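# Press the gauge pin on the magnet-marked fixture post

## Task

Find the one post on the checking fixture that has a yellow magnet on it, drive that post's gauge pin fully home and keep it fully in for at least one second (it may spring back out afterwards), without disturbing the other three pins and without moving the magnet.

## Robot and tools

Robot: two UR20-type arms, left_arm and right_arm. Each has a two-finger Robotiq 2F-85 style gripper and a wrist camera: cam_left_wrist and cam_right_wrist, both 896x504 pixels. A camera block sticks out about 10 cm toward the gripper's +x side and turns with the hand.

Frames. Scene frame: origin on the table top midway between the nominal bases, +z up, +x out over the table, left_arm on the +y side. Image left/right does not match arm names. Calibrated bases in the scene frame: left_arm at (+0.060, +0.928, 0) m, quat_wxyz (+1.000, 0, 0, -0.018); right_arm at (-0.064, -0.817, 0) m, quat_wxyz (+1.000, 0, 0, -0.007); both have +z up. Each arm reports its hand pose, velocities and camera pose in its own base frame. Hand axes: fingers point along +z and open and close along y. end_effector_position is the point between the pads when closed. Closed fingertips reach about 19 mm past it; fully open, about 6 mm. Printed poses can be off by a few centimetres, more at long reach.

execute_actions(actions, cameras). actions is a list of actions. Each action is a list of 1 to 15 rows. Each row is one 1/30 s step; if there are fewer than 15 rows, the last row fills the rest, so each action lasts 0.5 s. A row is always 18 numbers in [-1, 1]: left dx, dy, dz, rx, ry, rz, gripper position, force_limit, speed, then the same nine for right. The six pose numbers are an offset, not a pose. They count from that arm's Hand target at the start of the action, along the Hand target's own axes. 1.0 means 0.6 m or 180 degrees. rx, ry, rz together form one rotation vector. Every row of an action counts from the same start, but each new action or call starts from the updated Hand target, so repeating an offset adds to it. Six zeros re-command the current Hand target. Gripper numbers are absolute settings. position +1 is fully open (85 mm), about -0.8 puts the pads together, and -1 closes until blocked. force_limit sets grip strength, and speed sets finger speed (about 20, 85 and 150 mm/s at -1, 0 and +1). Both start at +1. To leave a gripper unchanged, resend its last three numbers; 0 is a real command. cameras picks the images: omitted, null or ["all"] gives all, [] gives none, and an unknown name invalidates the call. An empty actions list just reports state.

move(target, speed, blend, stop_force, zero, blocking, cameras). target is one 18-number row or a list of up to 15 rows, laid out and scaled as above. Every row is an offset from the Hand targets at the move's start, not from the previous row. Paths are straight lines and ignore obstacles and the other arm. speed: top path speed in m/s, 0.002 to 4.2, default 0.25; rotation is limited to twice that in rad/s. Give one value, or one per target. blend: corner rounding in metres, one value or one per target. stop_force: 6 to 120 N, shared by both arms. An arm stops once its wrist sensor feels that much push against its direction of travel (or 200 N in any direction). It then backs off slightly but keeps some pressure. Do not rely on it while the gripper rotates. Leave it out when pulling away from something the gripper presses on. With a list, give every row the same finger numbers. zero (only with stop_force, default true) re-zeroes each moving arm first. blocking=false returns after 0.5 s while the move continues; it is not allowed together with stop_force. The result adds a "move:" line giving the ending (done, off_target, moving, held, fault) and any limits, e.g. limits=paced (pose clipped) or limits=held (steps withheld). Avoid paths that pass near an arm's own base.

wait(seconds 0 to 10). Holds the last commands; a running move continues. stop() brakes a running move; fingers keep going. zoom_image(camera, region=[x0, y0, x1, y1]) gives a closer look at the latest image of cam_left_wrist or cam_right_wrist; the region is at most 504x504 pixels, with (0,0) at the top left. zero_wrist_force(arm) subtracts the current wrist reading. read_manual(section="licences") only returns licence text. finished_scene(scene) ends the current scene and takes that scene's number; it cannot be undone.

Results give, per arm: Hand target (the last commanded pose after clipping, which the next offsets start from), end_effector_position, end_effector_quat_wxyz and velocities, Joint positions, Joint velocities ("within noise" when still), and Joint torques (whole drive output, not contact alone). They also give Wrist force and Wrist torque in hand axes, plus a line with the peak since the last report, and Tool commands. For each gripper: object_status (0 moving, 1 blocked while opening, 2 blocked while closing, i.e. gripping, 3 at the requested position) and position_measured in counts (3 open, 78 about 60 mm, 130 about 40 mm, 180 about 20 mm, 230 pads together). Action calls also list positions at some steps. Results may include MOTOR HOT and OVER-TEMPERATURE FAULT lines.

Motion limits: commanded orientation is clipped to 32 degrees from the measured one each step. Motion trails commands by about 0.2 s. Grippers often settle short of the Hand target; resend the missing distance as an offset. To end a push, command the target back beyond the gripper.

Avoid: a net outside force of roughly 150 N (plus or minus 25) or joint contact torque at the load limits (wrist joints 98.4 N m, elbow 398, shoulder 678). Either one stops the arm for 10 s. The arms are stiff, so a target even slightly beyond firm contact can cause this. Also avoid contact between the two arms or one gripper closing on the other's fingers, hard or fast hits, strong grips on parts still resting on something, and anything leaving the table. Long stretched or pushing holds heat the motors: 70 °C warns, 85 °C brakes the arm for 30 to 60 s.

For this job: locate the magnet post in the images, line the closed gripper up with that pin's axis, and press in slowly with a modest stop_force. Check the Wrist force lines, hold the pin in for over a second, then back off along the same axis without touching the magnet or the other pins.

Each tool is called after "Request:" as a command line: name --argument value for each argument, lists and objects as JSON in quotes; but a table of rows of numbers goes row by row, as --pt "numbers of a row", without its own name.

## Session

Request:
execute_actions --actions '[]'

Request:
zoom_image --camera "cam_right_wrist" --region '[0, 0, 504, 300]'

Scene clock: 0.00 s.
left_arm: end_effector_position=(+1.6020, +0.5513, +0.3701) position_measured=3 object_status=3 end_effector_quat_wxyz=(-0.049, +0.940, +0.190, +0.279) | right_arm: end_effector_position=(+0.4481, +0.4679, +0.3319) position_measured=3 object_status=3 end_effector_quat_wxyz=(-0.272, +0.502, +0.649, +0.503)
Joint positions: left_arm=[0.193 -0.686 0.985 -2.439 -1.472 -3.319] | right_arm=[4.007 -1.969 -2.772 1.193 2.076 2.519]
Joint velocities: within noise
Joint torques (N m): no reading
Motor temperatures (°C): left_arm=[24 35 26 38 34 34] | right_arm=[28 35 36 37 34 38]
Wrist force (N): no reading
Wrist torque (N m): no reading
Wrist force, peak (N): no reading
Hand target: left_arm +1.6020, +0.5513, +0.3701; -0.049, +0.940, +0.190, +0.279 | right_arm +0.4481, +0.4679, +0.3319; -0.272, +0.502, +0.649, +0.503
Tool commands: left_gripper/position=+1.0 left_gripper/force_limit=+1.0 left_gripper/speed=+1.0 right_gripper/position=+1.0 right_gripper/force_limit=+1.0 right_gripper/speed=+1.0
camera_calibration:
cam_left_wrist: T_world_to_cam=[[0.280319, -0.958405, -0.0536817, 0.116011], [-0.933413, -0.259108, -0.248199, 1.75322], [0.223966, 0.119682, -0.967221, 0.0591923], [0, 0, 0, 1]] pos_world=[1.5907, 0.558373, 0.498626]
cam_right_wrist: T_world_to_cam=[[0.956613, -0.13676, 0.257272, -0.433465], [0.120637, -0.61784, -0.776995, 0.502422], [0.265214, 0.774319, -0.574535, -0.162484], [0, 0, 0, 1]] pos_world=[0.39714, 0.37695, 0.408545]

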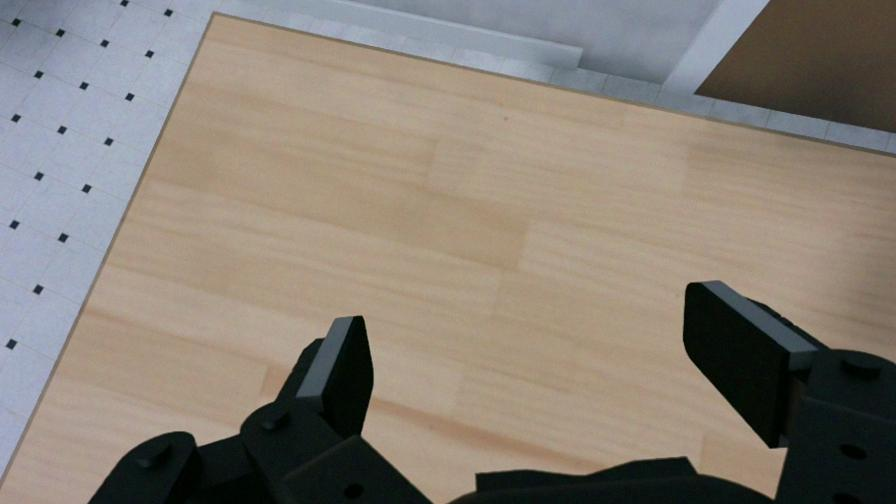

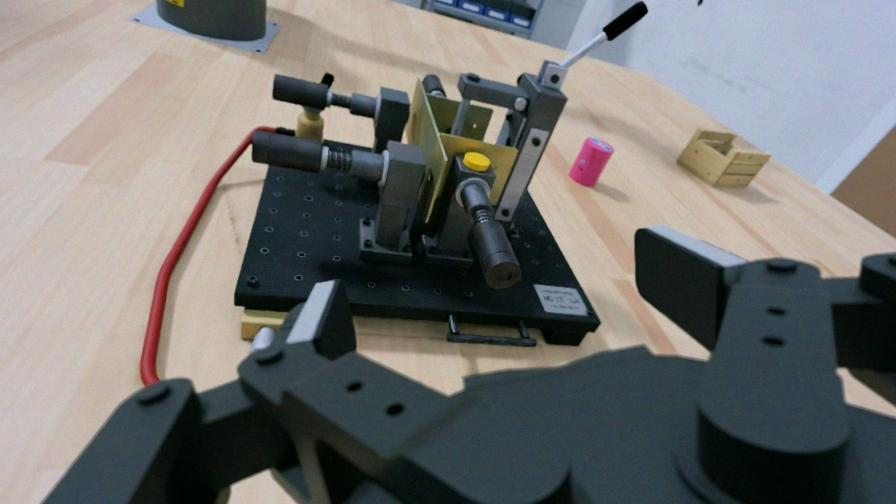

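Scaled by 1.000.

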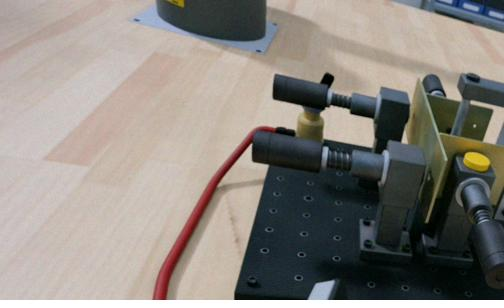

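Request:
move --target '[0,0,0,0,0,0,1,1,1,0.0631,0.2033,0.2447,0.1173,-0.370,0.0610,-1,-1,0]' --speed 0.5 --cameras '["cam_right_wrist"]'

Scene clock: 4.27 s.
left_arm: end_effector_position=(+1.6020, +0.5513, +0.3701) position_measured=3 object_status=3 end_effector_quat_wxyz=(-0.049, +0.940, +0.190, +0.279) | right_arm: end_effector_position=(+0.5701, +0.6169, +0.3597) position_measured=232 object_status=3 end_effector_quat_wxyz=(+0.000, +0.695, +0.719, +0.000)
Joint positions: left_arm=[0.193 -0.686 0.985 -2.439 -1.472 -3.319] | right_arm=[4.208 -1.626 -2.097 -0.989 1.571 2.603]
Joint velocities: within noise
Joint torques (N m): left_arm=[3.09 -283.56 -104.28 -11.95 1.71 0.08] | right_arm=[18.89 68.98 106.47 3.85 -4.53 6.04]
Motor temperatures (°C): left_arm=[24 35 26 38 34 34] | right_arm=[28 35 36 37 34 38]
Wrist force (N): left_arm=[0.6 -0.2 0.1] | right_arm=[-0.6 1.7 0.8]
Wrist torque (N m): left_arm=[-0.02 -0.09 0.00] | right_arm=[0.99 0.33 -0.70]
Wrist force, peak (N): left_arm=[0.7 -0.5 -0.3] | right_arm=[1.7 3.1 1.0]
Hand target: left_arm +1.6020, +0.5513, +0.3701; -0.049, +0.940, +0.190, +0.279 | right_arm +0.5701, +0.6169, +0.3597; +0.000, +0.695, +0.719, +0.000
Off the commanded pose: left_arm 0.000 m, 0 deg | right_arm 0.000 m, 0 deg.
move: done
camera_calibration:
cam_right_wrist: T_world_to_cam=[[0.989084, -0.129609, 0.0701031, -0.492503], [-0.144355, -0.947759, 0.284454, 0.574175], [0.029573, -0.291469, -0.956123, 0.634918], [0, 0, 0, 1]] pos_world=[0.551236, 0.665406, 0.478259]
Images, in order (width x height): cam_right_wrist 896x504.

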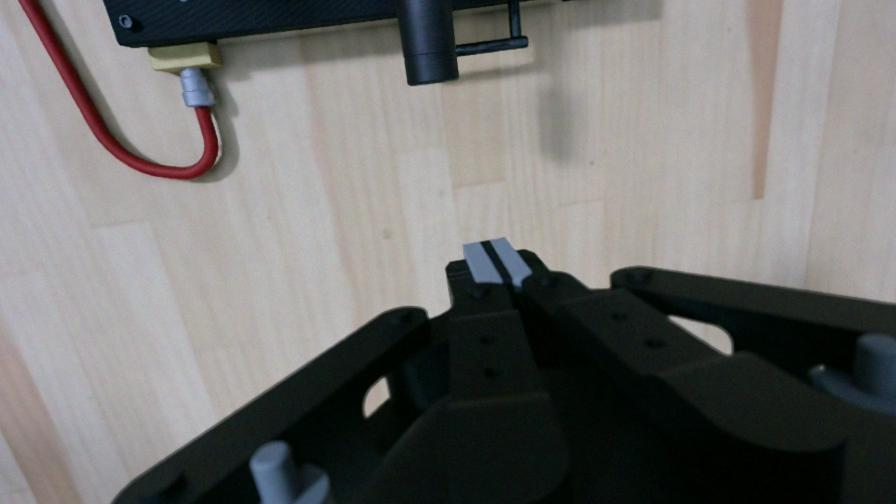

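Request:
move --pt "0 0 0 0 0 0 1 1 1 0 0 0.35 0 0 0 -1 -1 0" --pt "0 0 0 0 0 0 1 1 1 0.075 0 0.35 0 0 0 -1 -1 0" --speed '[0.4,0.15]' --cameras '["cam_right_wrist"]'

Scene clock: 6.20 s.
left_arm: end_effector_position=(+1.6020, +0.5513, +0.3701) position_measured=3 object_status=3 end_effector_quat_wxyz=(-0.049, +0.940, +0.190, +0.279) | right_arm: end_effector_position=(+0.5685, +0.6616, +0.1497) position_measured=232 object_status=3 end_effector_quat_wxyz=(+0.000, +0.695, +0.719, +0.000)
Joint positions: left_arm=[0.193 -0.686 0.985 -2.439 -1.472 -3.319] | right_arm=[4.235 -1.858 -2.196 -0.659 1.571 2.63]
Joint velocities: within noise
Joint torques (N m): left_arm=[-1.81 -275.46 -108.78 -11.67 2.93 0.45] | right_arm=[21.3 97.8 88.57 3.85 3.28 6.04]
Motor temperatures (°C): left_arm=[24 35 26 38 34 34] | right_arm=[28 35 36 37 34 38]
Wrist force (N): left_arm=[0.3 0.0 -0.3] | right_arm=[-1.2 2.3 0.6]
Wrist torque (N m): left_arm=[0.00 -0.04 -0.01] | right_arm=[1.38 0.43 -0.70]
Wrist force, peak (N): left_arm=[0.7 -0.2 -0.2] | right_arm=[-1.8 1.9 5.2]
Hand target: left_arm +1.6020, +0.5513, +0.3701; -0.049, +0.940, +0.190, +0.279 | right_arm +0.5685, +0.6618, +0.1497; +0.000, +0.695, +0.719, +0.000
Off the commanded pose: left_arm 0.000 m, 0 deg | right_arm 0.000 m, 0 deg.
move: done
camera_calibration:
cam_right_wrist: T_world_to_cam=[[0.989087, -0.12963, 0.0700188, -0.47037], [-0.144353, -0.947728, 0.284559, 0.675993], [0.0294715, -0.291561, -0.956098, 0.447322], [0, 0, 0, 1]] pos_world=[0.549635, 0.710106, 0.268259]
Images, in order (width x height): cam_right_wrist 896x504.

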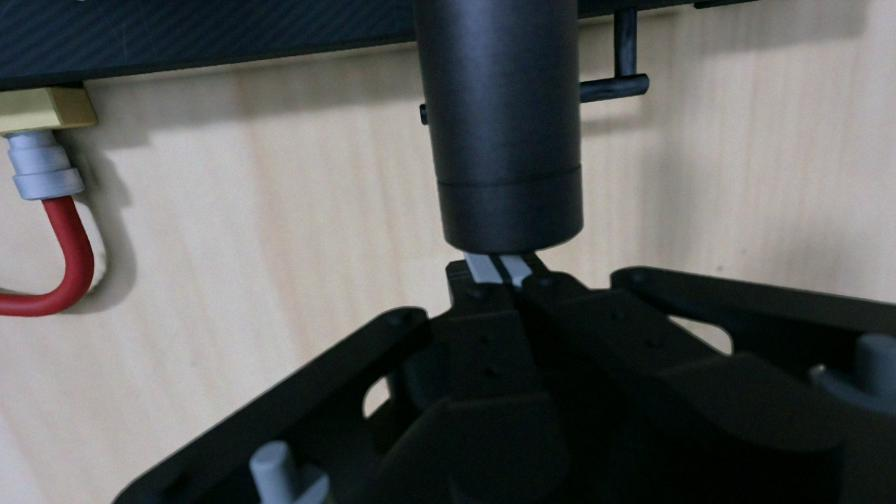

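Request:
move --target '[0,0,0,0,0,0,1,1,1,0.037,0,0,0,0,0,-1,-1,0]' --speed 0.025 --stop_force 40 --cameras '[]'

Request:
move --target '[0,0,0,0,0,0,1,1,1,0.04,0,0,0,0,0,-1,-1,0]' --speed 0.006 --stop_force 30 --zero false --cameras '["cam_right_wrist"]'

Scene clock: 8.33 s.
left_arm: end_effector_position=(+1.6020, +0.5513, +0.3701) position_measured=3 object_status=3 end_effector_quat_wxyz=(-0.049, +0.940, +0.190, +0.279) | right_arm: end_effector_position=(+0.5677, +0.6840, +0.1497) position_measured=232 object_status=3 end_effector_quat_wxyz=(+0.000, +0.695, +0.719, +0.000)
Joint positions: left_arm=[0.193 -0.686 0.985 -2.439 -1.472 -3.319] | right_arm=[4.248 -1.873 -2.173 -0.667 1.571 2.642]
Joint velocities: within noise
Joint torques (N m): left_arm=[2.85 -281.39 -109.69 -11.28 3.07 0.79] | right_arm=[34.82 109.94 91.39 9.03 0.98 5.67]
Motor temperatures (°C): left_arm=[24 35 26 38 34 34] | right_arm=[28 35 36 37 34 38]
Wrist force (N): left_arm=[0.5 -0.2 -0.5] | right_arm=[-13.6 4.7 1.4]
Wrist torque (N m): left_arm=[-0.03 -0.07 0.00] | right_arm=[1.45 0.82 -0.53]
Wrist force, peak (N): left_arm=[0.5 -0.2 -0.5] | right_arm=[-13.9 4.9 1.3]
Hand target: left_arm +1.6020, +0.5513, +0.3701; -0.049, +0.940, +0.190, +0.279 | right_arm +0.5677, +0.6840, +0.1497; +0.000, +0.695, +0.719, +0.000
Off the commanded pose: left_arm 0.000 m, 0 deg | right_arm 0.000 m, 0 deg.
move: done
No camera images: "cameras" was empty.

Scene clock: 9.63 s.
left_arm: end_effector_position=(+1.6020, +0.5513, +0.3701) position_measured=3 object_status=3 end_effector_quat_wxyz=(-0.049, +0.940, +0.190, +0.279) | right_arm: end_effector_position=(+0.5676, +0.6879, +0.1496) position_measured=232 object_status=3 end_effector_quat_wxyz=(+0.000, +0.695, +0.719, +0.000)
Joint positions: left_arm=[0.193 -0.686 0.985 -2.439 -1.472 -3.319] | right_arm=[4.25 -1.875 -2.169 -0.668 1.571 2.645]
Joint velocities: within noise
Joint torques (N m): left_arm=[7.51 -282.66 -111.13 -11.34 3 1.36] | right_arm=[6.08 143.62 80.11 23.9 7.66 -5.63]
Motor temperatures (°C): left_arm=[24 35 26 38 34 34] | right_arm=[28 35 36 37 34 38]
Wrist force (N): left_arm=[0.4 0.2 -0.2] | right_arm=[-39.6 3.9 -7.3]
Wrist torque (N m): left_arm=[0.04 -0.05 0.00] | right_arm=[1.33 1.68 -0.27]
Wrist force, peak (N): left_arm=[0.4 -0.3 -0.4] | right_arm=[-45.7 2.3 -7.8]
Hand target: left_arm +1.6020, +0.5513, +0.3701; -0.049, +0.940, +0.190, +0.279 | right_arm +0.5676, +0.6879, +0.1497; +0.000, +0.695, +0.719, +0.000 (not the last commanded pose)
Off the commanded pose: left_arm 0.000 m, 0 deg | right_arm 0.020 m, 0 deg.
move: contact (right_arm)
camera_calibration:
cam_right_wrist: T_world_to_cam=[[0.989087, -0.129616, 0.0700498, -0.466082], [-0.144356, -0.947665, 0.284768, 0.700715], [0.0294732, -0.291772, -0.956034, 0.45506], [0, 0, 0, 1]] pos_world=[0.548735, 0.736405, 0.26816]
Images, in order (width x height): cam_right_wrist 896x504.

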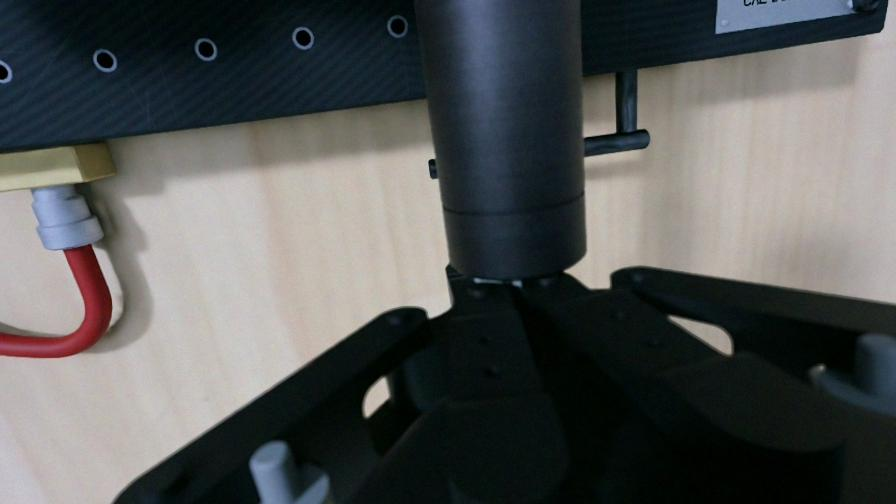

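Request:
wait --seconds 1.3 --cameras '[]'

Request:
finished_scene --scene 2

Scene clock: 11.13 s.
left_arm: end_effector_position=(+1.6020, +0.5513, +0.3701) position_measured=3 object_status=3 end_effector_quat_wxyz=(-0.049, +0.940, +0.190, +0.279) | right_arm: end_effector_position=(+0.5676, +0.6879, +0.1497) position_measured=232 object_status=3 end_effector_quat_wxyz=(+0.000, +0.695, +0.719, +0.000)
Joint positions: left_arm=[0.193 -0.686 0.985 -2.439 -1.472 -3.319] | right_arm=[4.25 -1.875 -2.169 -0.668 1.571 2.645]
Joint velocities: within noise
Joint torques (N m): left_arm=[5.37 -284.56 -115.33 -11.11 3.66 2.05] | right_arm=[-0.86 159.84 85.16 17.43 9.42 -7.2]
Motor temperatures (°C): left_arm=[24 35 26 38 34 34] | right_arm=[28 35 36 37 34 38]
Wrist force (N): left_arm=[0.2 -0.1 0.0] | right_arm=[-26.7 4.7 5.8]
Wrist torque (N m): left_arm=[-0.01 -0.02 -0.01] | right_arm=[1.49 1.16 -0.39]
Wrist force, peak (N): left_arm=[0.7 -0.3 -0.3] | right_arm=[-38.5 4.1 -6.3]
Hand target: left_arm +1.6020, +0.5513, +0.3701; -0.049, +0.940, +0.190, +0.279 | right_arm +0.5676, +0.6879, +0.1497; +0.000, +0.695, +0.719, +0.000 (not the last commanded pose)
Tool commands: left_gripper/position=+1.0 left_gripper/force_limit=+1.0 left_gripper/speed=+1.0 right_gripper/position=-1.0 right_gripper/force_limit=-1.0 right_gripper/speed=+0.0
Off the commanded pose: left_arm 0.000 m, 0 deg | right_arm 0.020 m, 0 deg.
wait: 1.30 s; at rest from the start
No camera images: "cameras" was empty.

The scene is finished: the task was done.


## Next scene

The same job, from a new start.

Request:
execute_actions --actions '[]'

Scene clock: 0.00 s.
left_arm: end_effector_position=(+0.3071, -0.4220, +0.1602) position_measured=3 object_status=3 end_effector_quat_wxyz=(+0.066, +0.956, -0.074, +0.275) | right_arm: end_effector_position=(+0.4900, -0.3027, +0.2369) position_measured=3 object_status=3 end_effector_quat_wxyz=(+0.548, -0.467, -0.511, -0.471)
Joint positions: left_arm=[-1.763 -1.739 2.857 -2.766 -1.003 1.555] | right_arm=[2.511 -2.074 -2.06 -2.212 2.389 -0.015]
Joint velocities: within noise
Joint torques (N m): no reading
Motor temperatures (°C): left_arm=[24 35 26 38 34 33] | right_arm=[28 35 35 36 33 38]
Wrist force (N): no reading
Wrist torque (N m): no reading
Wrist force, peak (N): no reading
Hand target: left_arm +0.3071, -0.4220, +0.1602; +0.066, +0.956, -0.074, +0.275 | right_arm +0.4900, -0.3027, +0.2369; +0.548, -0.467, -0.511, -0.471
Tool commands: left_gripper/position=+1.0 left_gripper/force_limit=+1.0 left_gripper/speed=+1.0 right_gripper/position=+1.0 right_gripper/force_limit=+1.0 right_gripper/speed=+1.0
camera_calibration:
cam_left_wrist: T_world_to_cam=[[-0.285835, -0.958093, 0.0188626, -0.30276], [-0.929607, 0.27245, -0.248197, 0.463413], [0.232657, -0.0884782, -0.968526, 0.172428], [0, 0, 0, 1]] pos_world=[0.304136, -0.401073, 0.28773]
cam_right_wrist: T_world_to_cam=[[0.978979, 0.0562001, -0.196068, -0.399553], [-0.174505, -0.266853, -0.947807, 0.238768], [-0.105588, 0.962097, -0.251436, 0.530477], [0, 0, 0, 1]] pos_world=[0.488832, -0.424199, 0.281347]

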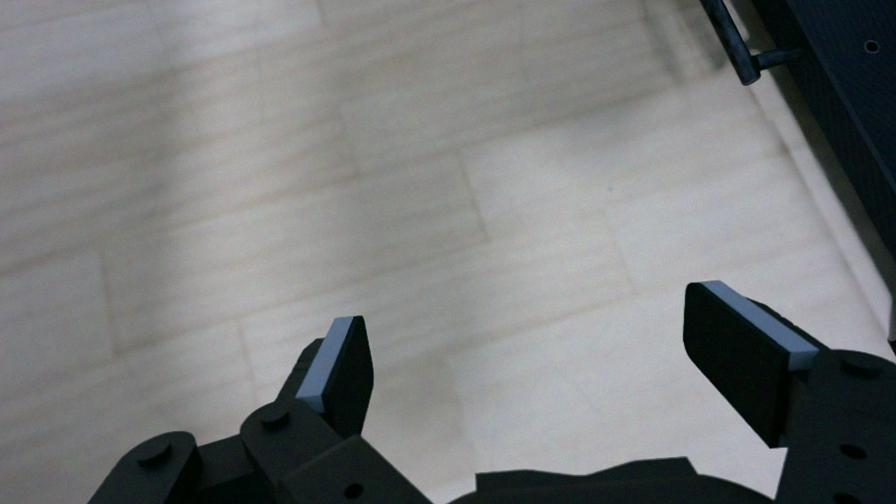

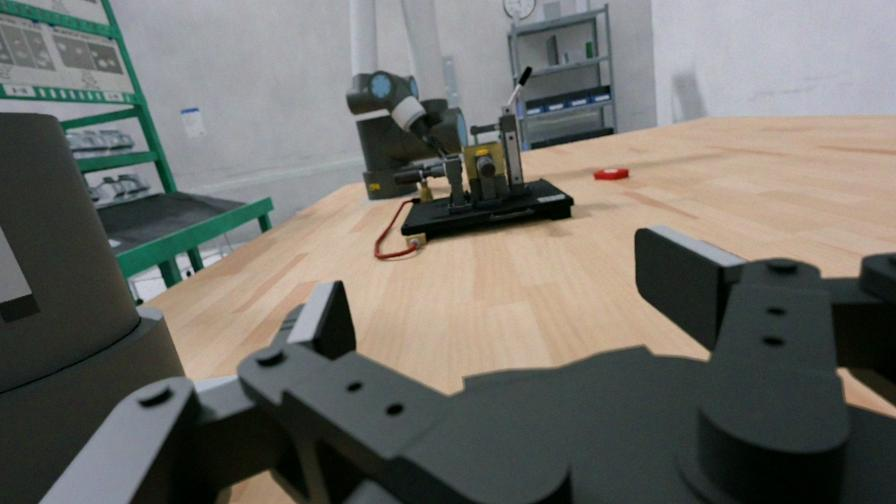

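Request:
zoom_image --camera "cam_right_wrist" --region '[340, 50, 640, 270]'

Scaled by 1.680 from the camera's 896x504 image, which has a finer 1280x720 frame.

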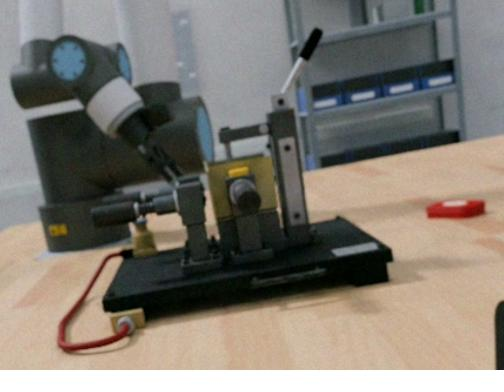

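Request:
move --target '[0,0,0,0,0,0,1,1,1,0.285,0.347,0.730,-0.1102,-0.5043,0.0907,-1,-1,0]' --speed 0.6 --cameras '[]'

Request:
move --target '[0,0,0,0,0,0,1,1,1,0.655,-0.522,0.033,0,0,0,-1,-1,0]' --speed 0.5 --cameras '["cam_right_wrist"]'

Scene clock: 5.10 s.
left_arm: end_effector_position=(+0.3071, -0.4220, +0.1602) position_measured=3 object_status=3 end_effector_quat_wxyz=(+0.066, +0.956, -0.074, +0.275) | right_arm: end_effector_position=(+0.6498, +0.1503, +0.4201) position_measured=232 object_status=3 end_effector_quat_wxyz=(+0.000, +0.799, +0.602, +0.000)
Joint positions: left_arm=[-1.763 -1.739 2.857 -2.766 -1.003 1.555] | right_arm=[3.675 -1.365 -2.237 -1.111 1.57 2.384]
Joint velocities: within noise
Joint torques (N m): left_arm=[6.36 -10.88 -58.37 -8.74 3.95 -0.7] | right_arm=[13.65 13.46 111.09 4.82 -5.76 5.42]
Motor temperatures (°C): left_arm=[24 35 26 38 34 33] | right_arm=[28 35 35 36 33 38]
Wrist force (N): left_arm=[0.1 -0.3 -0.1] | right_arm=[-0.7 3.1 2.8]
Wrist torque (N m): left_arm=[-0.04 -0.02 0.00] | right_arm=[1.43 0.09 -0.43]
Wrist force, peak (N): left_arm=[-0.1 -0.5 -0.3] | right_arm=[5.0 2.4 1.5]
Hand target: left_arm +0.3071, -0.4220, +0.1602; +0.066, +0.956, -0.074, +0.275 | right_arm +0.6499, +0.1504, +0.4201; +0.000, +0.799, +0.602, +0.000
Off the commanded pose: left_arm 0.000 m, 0 deg | right_arm 0.000 m, 0 deg.
move: done
No camera images: "cameras" was empty.

Scene clock: 6.83 s.
left_arm: end_effector_position=(+0.3071, -0.4220, +0.1602) position_measured=3 object_status=3 end_effector_quat_wxyz=(+0.066, +0.956, -0.074, +0.275) | right_arm: end_effector_position=(+0.4571, +0.6143, +0.3999) position_measured=232 object_status=3 end_effector_quat_wxyz=(+0.000, +0.799, +0.602, +0.000)
Joint positions: left_arm=[-1.763 -1.739 2.857 -2.766 -1.003 1.555] | right_arm=[4.339 -1.508 -2.15 -1.055 1.57 3.047]
Joint velocities: within noise
Joint torques (N m): left_arm=[4.09 -9.73 -60.9 -7.79 3.59 -0.89] | right_arm=[33.61 53.61 103.85 15.38 -3.97 6.18]
Motor temperatures (°C): left_arm=[24 35 26 38 34 33] | right_arm=[28 35 35 36 33 38]
Wrist force (N): left_arm=[0.1 0.2 -0.2] | right_arm=[-1.0 2.5 1.7]
Wrist torque (N m): left_arm=[0.03 -0.02 0.00] | right_arm=[1.42 0.26 -0.40]
Wrist force, peak (N): left_arm=[0.4 0.1 -0.4] | right_arm=[-4.0 5.7 2.3]
Hand target: left_arm +0.3071, -0.4220, +0.1602; +0.066, +0.956, -0.074, +0.275 | right_arm +0.4570, +0.6145, +0.3999; +0.000, +0.799, +0.602, +0.000
Off the commanded pose: left_arm 0.000 m, 0 deg | right_arm 0.000 m, 0 deg.
move: done
camera_calibration:
cam_right_wrist: T_world_to_cam=[[0.900869, -0.428225, 0.0711237, -0.160428], [-0.429803, -0.856939, 0.284475, 0.618626], [-0.0608706, -0.286843, -0.956042, 0.714334], [0, 0, 0, 1]] pos_world=[0.453893, 0.666327, 0.51836]
Images, in order (width x height): cam_right_wrist 896x504.

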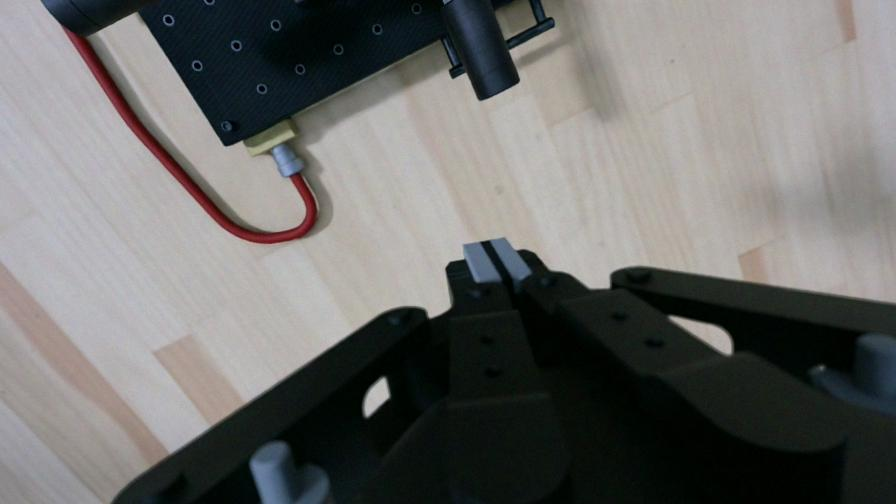

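Request:
move --pt "0 0 0 0 0 0 1 1 1 -0.018 0.113 0.033 0 0 -0.089 -1 -1 0" --pt "0 0 0 0 0 0 1 1 1 -0.018 0.113 0.4167 0 0 -0.089 -1 -1 0" --pt "0 0 0 0 0 0 1 1 1 0.0493 0.0933 0.4167 0 0 -0.089 -1 -1 0" --speed '[0.35,0.4,0.15]' --cameras '["cam_right_wrist"]'

Scene clock: 9.57 s.
left_arm: end_effector_position=(+0.3071, -0.4220, +0.1602) position_measured=3 object_status=3 end_effector_quat_wxyz=(+0.066, +0.956, -0.074, +0.275) | right_arm: end_effector_position=(+0.5191, +0.6271, +0.1499) position_measured=232 object_status=3 end_effector_quat_wxyz=(+0.000, +0.707, +0.707, +0.000)
Joint positions: left_arm=[-1.763 -1.739 2.857 -2.766 -1.003 1.555] | right_arm=[4.271 -1.804 -2.277 -0.632 1.57 2.699]
Joint velocities: within noise
Joint torques (N m): left_arm=[7.44 -5.63 -62.81 -7.21 4.73 -0.92] | right_arm=[19.84 85.17 83.82 5.2 1.51 4.92]
Motor temperatures (°C): left_arm=[24 35 26 38 34 33] | right_arm=[28 35 35 36 33 38]
Wrist force (N): left_arm=[-0.1 -0.1 -0.3] | right_arm=[-1.4 2.6 1.7]
Wrist torque (N m): left_arm=[-0.02 0.02 0.00] | right_arm=[1.60 0.29 -0.37]
Wrist force, peak (N): left_arm=[0.2 0.0 -0.4] | right_arm=[-0.7 2.5 5.6]
Hand target: left_arm +0.3071, -0.4220, +0.1602; +0.066, +0.956, -0.074, +0.275 | right_arm +0.5191, +0.6273, +0.1499; +0.000, +0.707, +0.707, +0.000
Off the commanded pose: left_arm 0.000 m, 0 deg | right_arm 0.000 m, 0 deg.
move: done
camera_calibration:
cam_right_wrist: T_world_to_cam=[[0.984079, -0.162953, 0.0709575, -0.402567], [-0.176549, -0.942231, 0.284661, 0.649319], [0.0204721, -0.292656, -0.955999, 0.444175], [0, 0, 0, 1]] pos_world=[0.501701, 0.6762, 0.26836]
Images, in order (width x height): cam_right_wrist 896x504.

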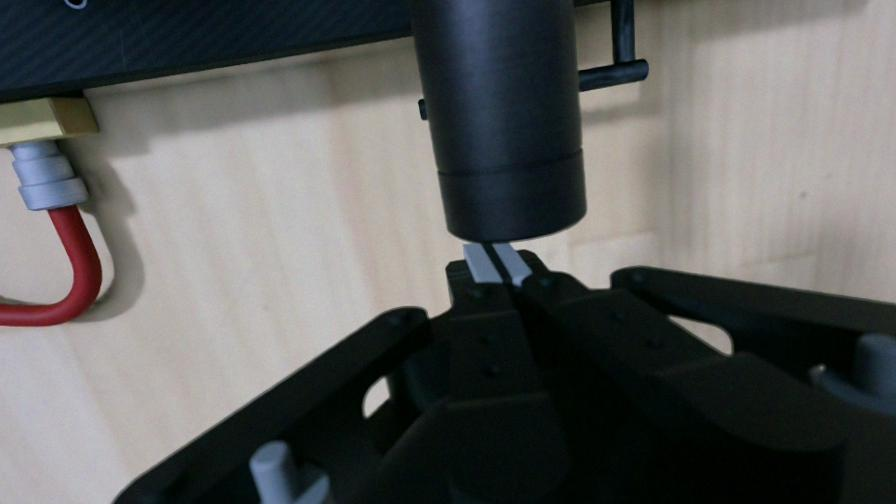

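Request:
move --target '[0,0,0,0,0,0,1,1,1,0.041,0,0,0,0,0,-1,-1,0]' --speed 0.025 --stop_force 40 --cameras '[]'

Request:
move --target '[0,0,0,0,0,0,1,1,1,0.04,0,0,0,0,0,-1,-1,0]' --speed 0.006 --stop_force 30 --zero false --cameras '[]'

Request:
wait --seconds 1.3 --cameras '["cam_right_wrist"]'

Scene clock: 11.80 s.
left_arm: end_effector_position=(+0.3071, -0.4220, +0.1602) position_measured=3 object_status=3 end_effector_quat_wxyz=(+0.066, +0.956, -0.074, +0.275) | right_arm: end_effector_position=(+0.5191, +0.6519, +0.1498) position_measured=232 object_status=3 end_effector_quat_wxyz=(+0.000, +0.707, +0.707, +0.000)
Joint positions: left_arm=[-1.763 -1.739 2.857 -2.766 -1.003 1.555] | right_arm=[4.284 -1.822 -2.25 -0.64 1.57 2.712]
Joint velocities: within noise
Joint torques (N m): left_arm=[10.3 -4.33 -65.39 -7.35 4.24 -0.63] | right_arm=[23.29 94.36 89.25 10.06 -2.25 6.24]
Motor temperatures (°C): left_arm=[24 35 26 38 34 33] | right_arm=[28 35 35 36 33 38]
Wrist force (N): left_arm=[-0.1 0.0 0.0] | right_arm=[-12.9 -0.5 2.8]
Wrist torque (N m): left_arm=[0.01 0.01 0.01] | right_arm=[1.47 0.59 -0.48]
Wrist force, peak (N): left_arm=[0.5 0.1 -0.3] | right_arm=[-13.3 -0.8 2.2]
Hand target: left_arm +0.3071, -0.4220, +0.1602; +0.066, +0.956, -0.074, +0.275 | right_arm +0.5191, +0.6519, +0.1498; +0.000, +0.707, +0.707, +0.000
Off the commanded pose: left_arm 0.000 m, 0 deg | right_arm 0.000 m, 0 deg.
move: done
No camera images: "cameras" was empty.

Scene clock: 13.30 s.
left_arm: end_effector_position=(+0.3071, -0.4220, +0.1602) position_measured=3 object_status=3 end_effector_quat_wxyz=(+0.066, +0.956, -0.074, +0.275) | right_arm: end_effector_position=(+0.5190, +0.6560, +0.1498) position_measured=232 object_status=3 end_effector_quat_wxyz=(+0.000, +0.707, +0.707, +0.000)
Joint positions: left_arm=[-1.763 -1.739 2.857 -2.766 -1.003 1.555] | right_arm=[4.286 -1.825 -2.246 -0.642 1.57 2.715]
Joint velocities: within noise
Joint torques (N m): left_arm=[19.27 -6.18 -64.91 -7.6 4.48 -1.16] | right_arm=[1.03 133.91 78.23 21.6 9.94 -5.82]
Motor temperatures (°C): left_arm=[24 35 26 38 34 33] | right_arm=[28 35 35 36 33 38]
Wrist force (N): left_arm=[0.2 0.1 0.2] | right_arm=[-29.9 7.2 2.4]
Wrist torque (N m): left_arm=[0.02 -0.03 0.00] | right_arm=[1.69 1.03 -0.51]
Wrist force, peak (N): left_arm=[-0.5 -0.1 -0.2] | right_arm=[-42.6 1.7 -6.5]
Hand target: left_arm +0.3071, -0.4220, +0.1602; +0.066, +0.956, -0.074, +0.275 | right_arm +0.5191, +0.6560, +0.1498; +0.000, +0.707, +0.707, +0.000 (not the last commanded pose)
Off the commanded pose: left_arm 0.000 m, 0 deg | right_arm 0.020 m, 0 deg.
move: contact (right_arm)
No camera images: "cameras" was empty.

Scene clock: 14.60 s.
left_arm: end_effector_position=(+0.3071, -0.4220, +0.1602) position_measured=3 object_status=3 end_effector_quat_wxyz=(+0.066, +0.956, -0.074, +0.275) | right_arm: end_effector_position=(+0.5191, +0.6560, +0.1498) position_measured=232 object_status=3 end_effector_quat_wxyz=(+0.000, +0.707, +0.707, +0.000)
Joint positions: left_arm=[-1.763 -1.739 2.857 -2.766 -1.003 1.555] | right_arm=[4.286 -1.825 -2.246 -0.642 1.57 2.715]
Joint velocities: within noise
Joint torques (N m): left_arm=[14.73 -10.14 -66.71 -7.18 4.81 0.19] | right_arm=[-8.72 138.42 81.2 16.8 7.57 -7.62]
Motor temperatures (°C): left_arm=[24 35 26 38 34 33] | right_arm=[28 35 35 36 33 38]
Wrist force (N): left_arm=[0.1 0.0 -0.1] | right_arm=[-24.0 4.2 6.1]
Wrist torque (N m): left_arm=[0.00 -0.02 0.00] | right_arm=[1.55 0.80 -0.51]
Wrist force, peak (N): left_arm=[0.0 -0.4 -0.2] | right_arm=[-29.4 7.1 2.3]
Hand target: left_arm +0.3071, -0.4220, +0.1602; +0.066, +0.956, -0.074, +0.275 | right_arm +0.5191, +0.6560, +0.1498; +0.000, +0.707, +0.707, +0.000 (not the last commanded pose)
Tool commands: left_gripper/position=+1.0 left_gripper/force_limit=+1.0 left_gripper/speed=+1.0 right_gripper/position=-1.0 right_gripper/force_limit=-1.0 right_gripper/speed=+0.0
Off the commanded pose: left_arm 0.000 m, 0 deg | right_arm 0.020 m, 0 deg.
wait: 1.30 s; at rest by 0.17 s
camera_calibration:
cam_right_wrist: T_world_to_cam=[[0.984078, -0.16295, 0.070973, -0.397857], [-0.176553, -0.942203, 0.28475, 0.676536], [0.0204709, -0.292747, -0.955971, 0.452595], [0, 0, 0, 1]] pos_world=[0.501701, 0.705099, 0.268261]
Images, in order (width x height): cam_right_wrist 896x504.

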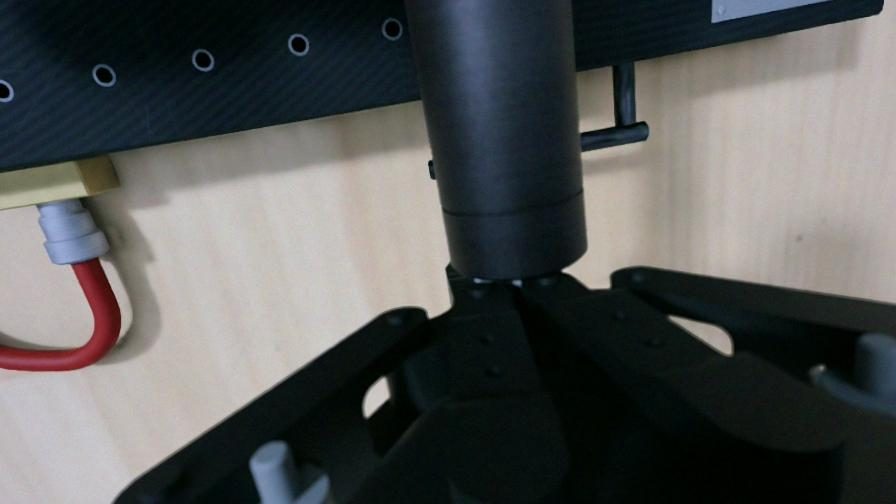

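Request:
finished_scene --scene 3

The scene is finished: the task was done.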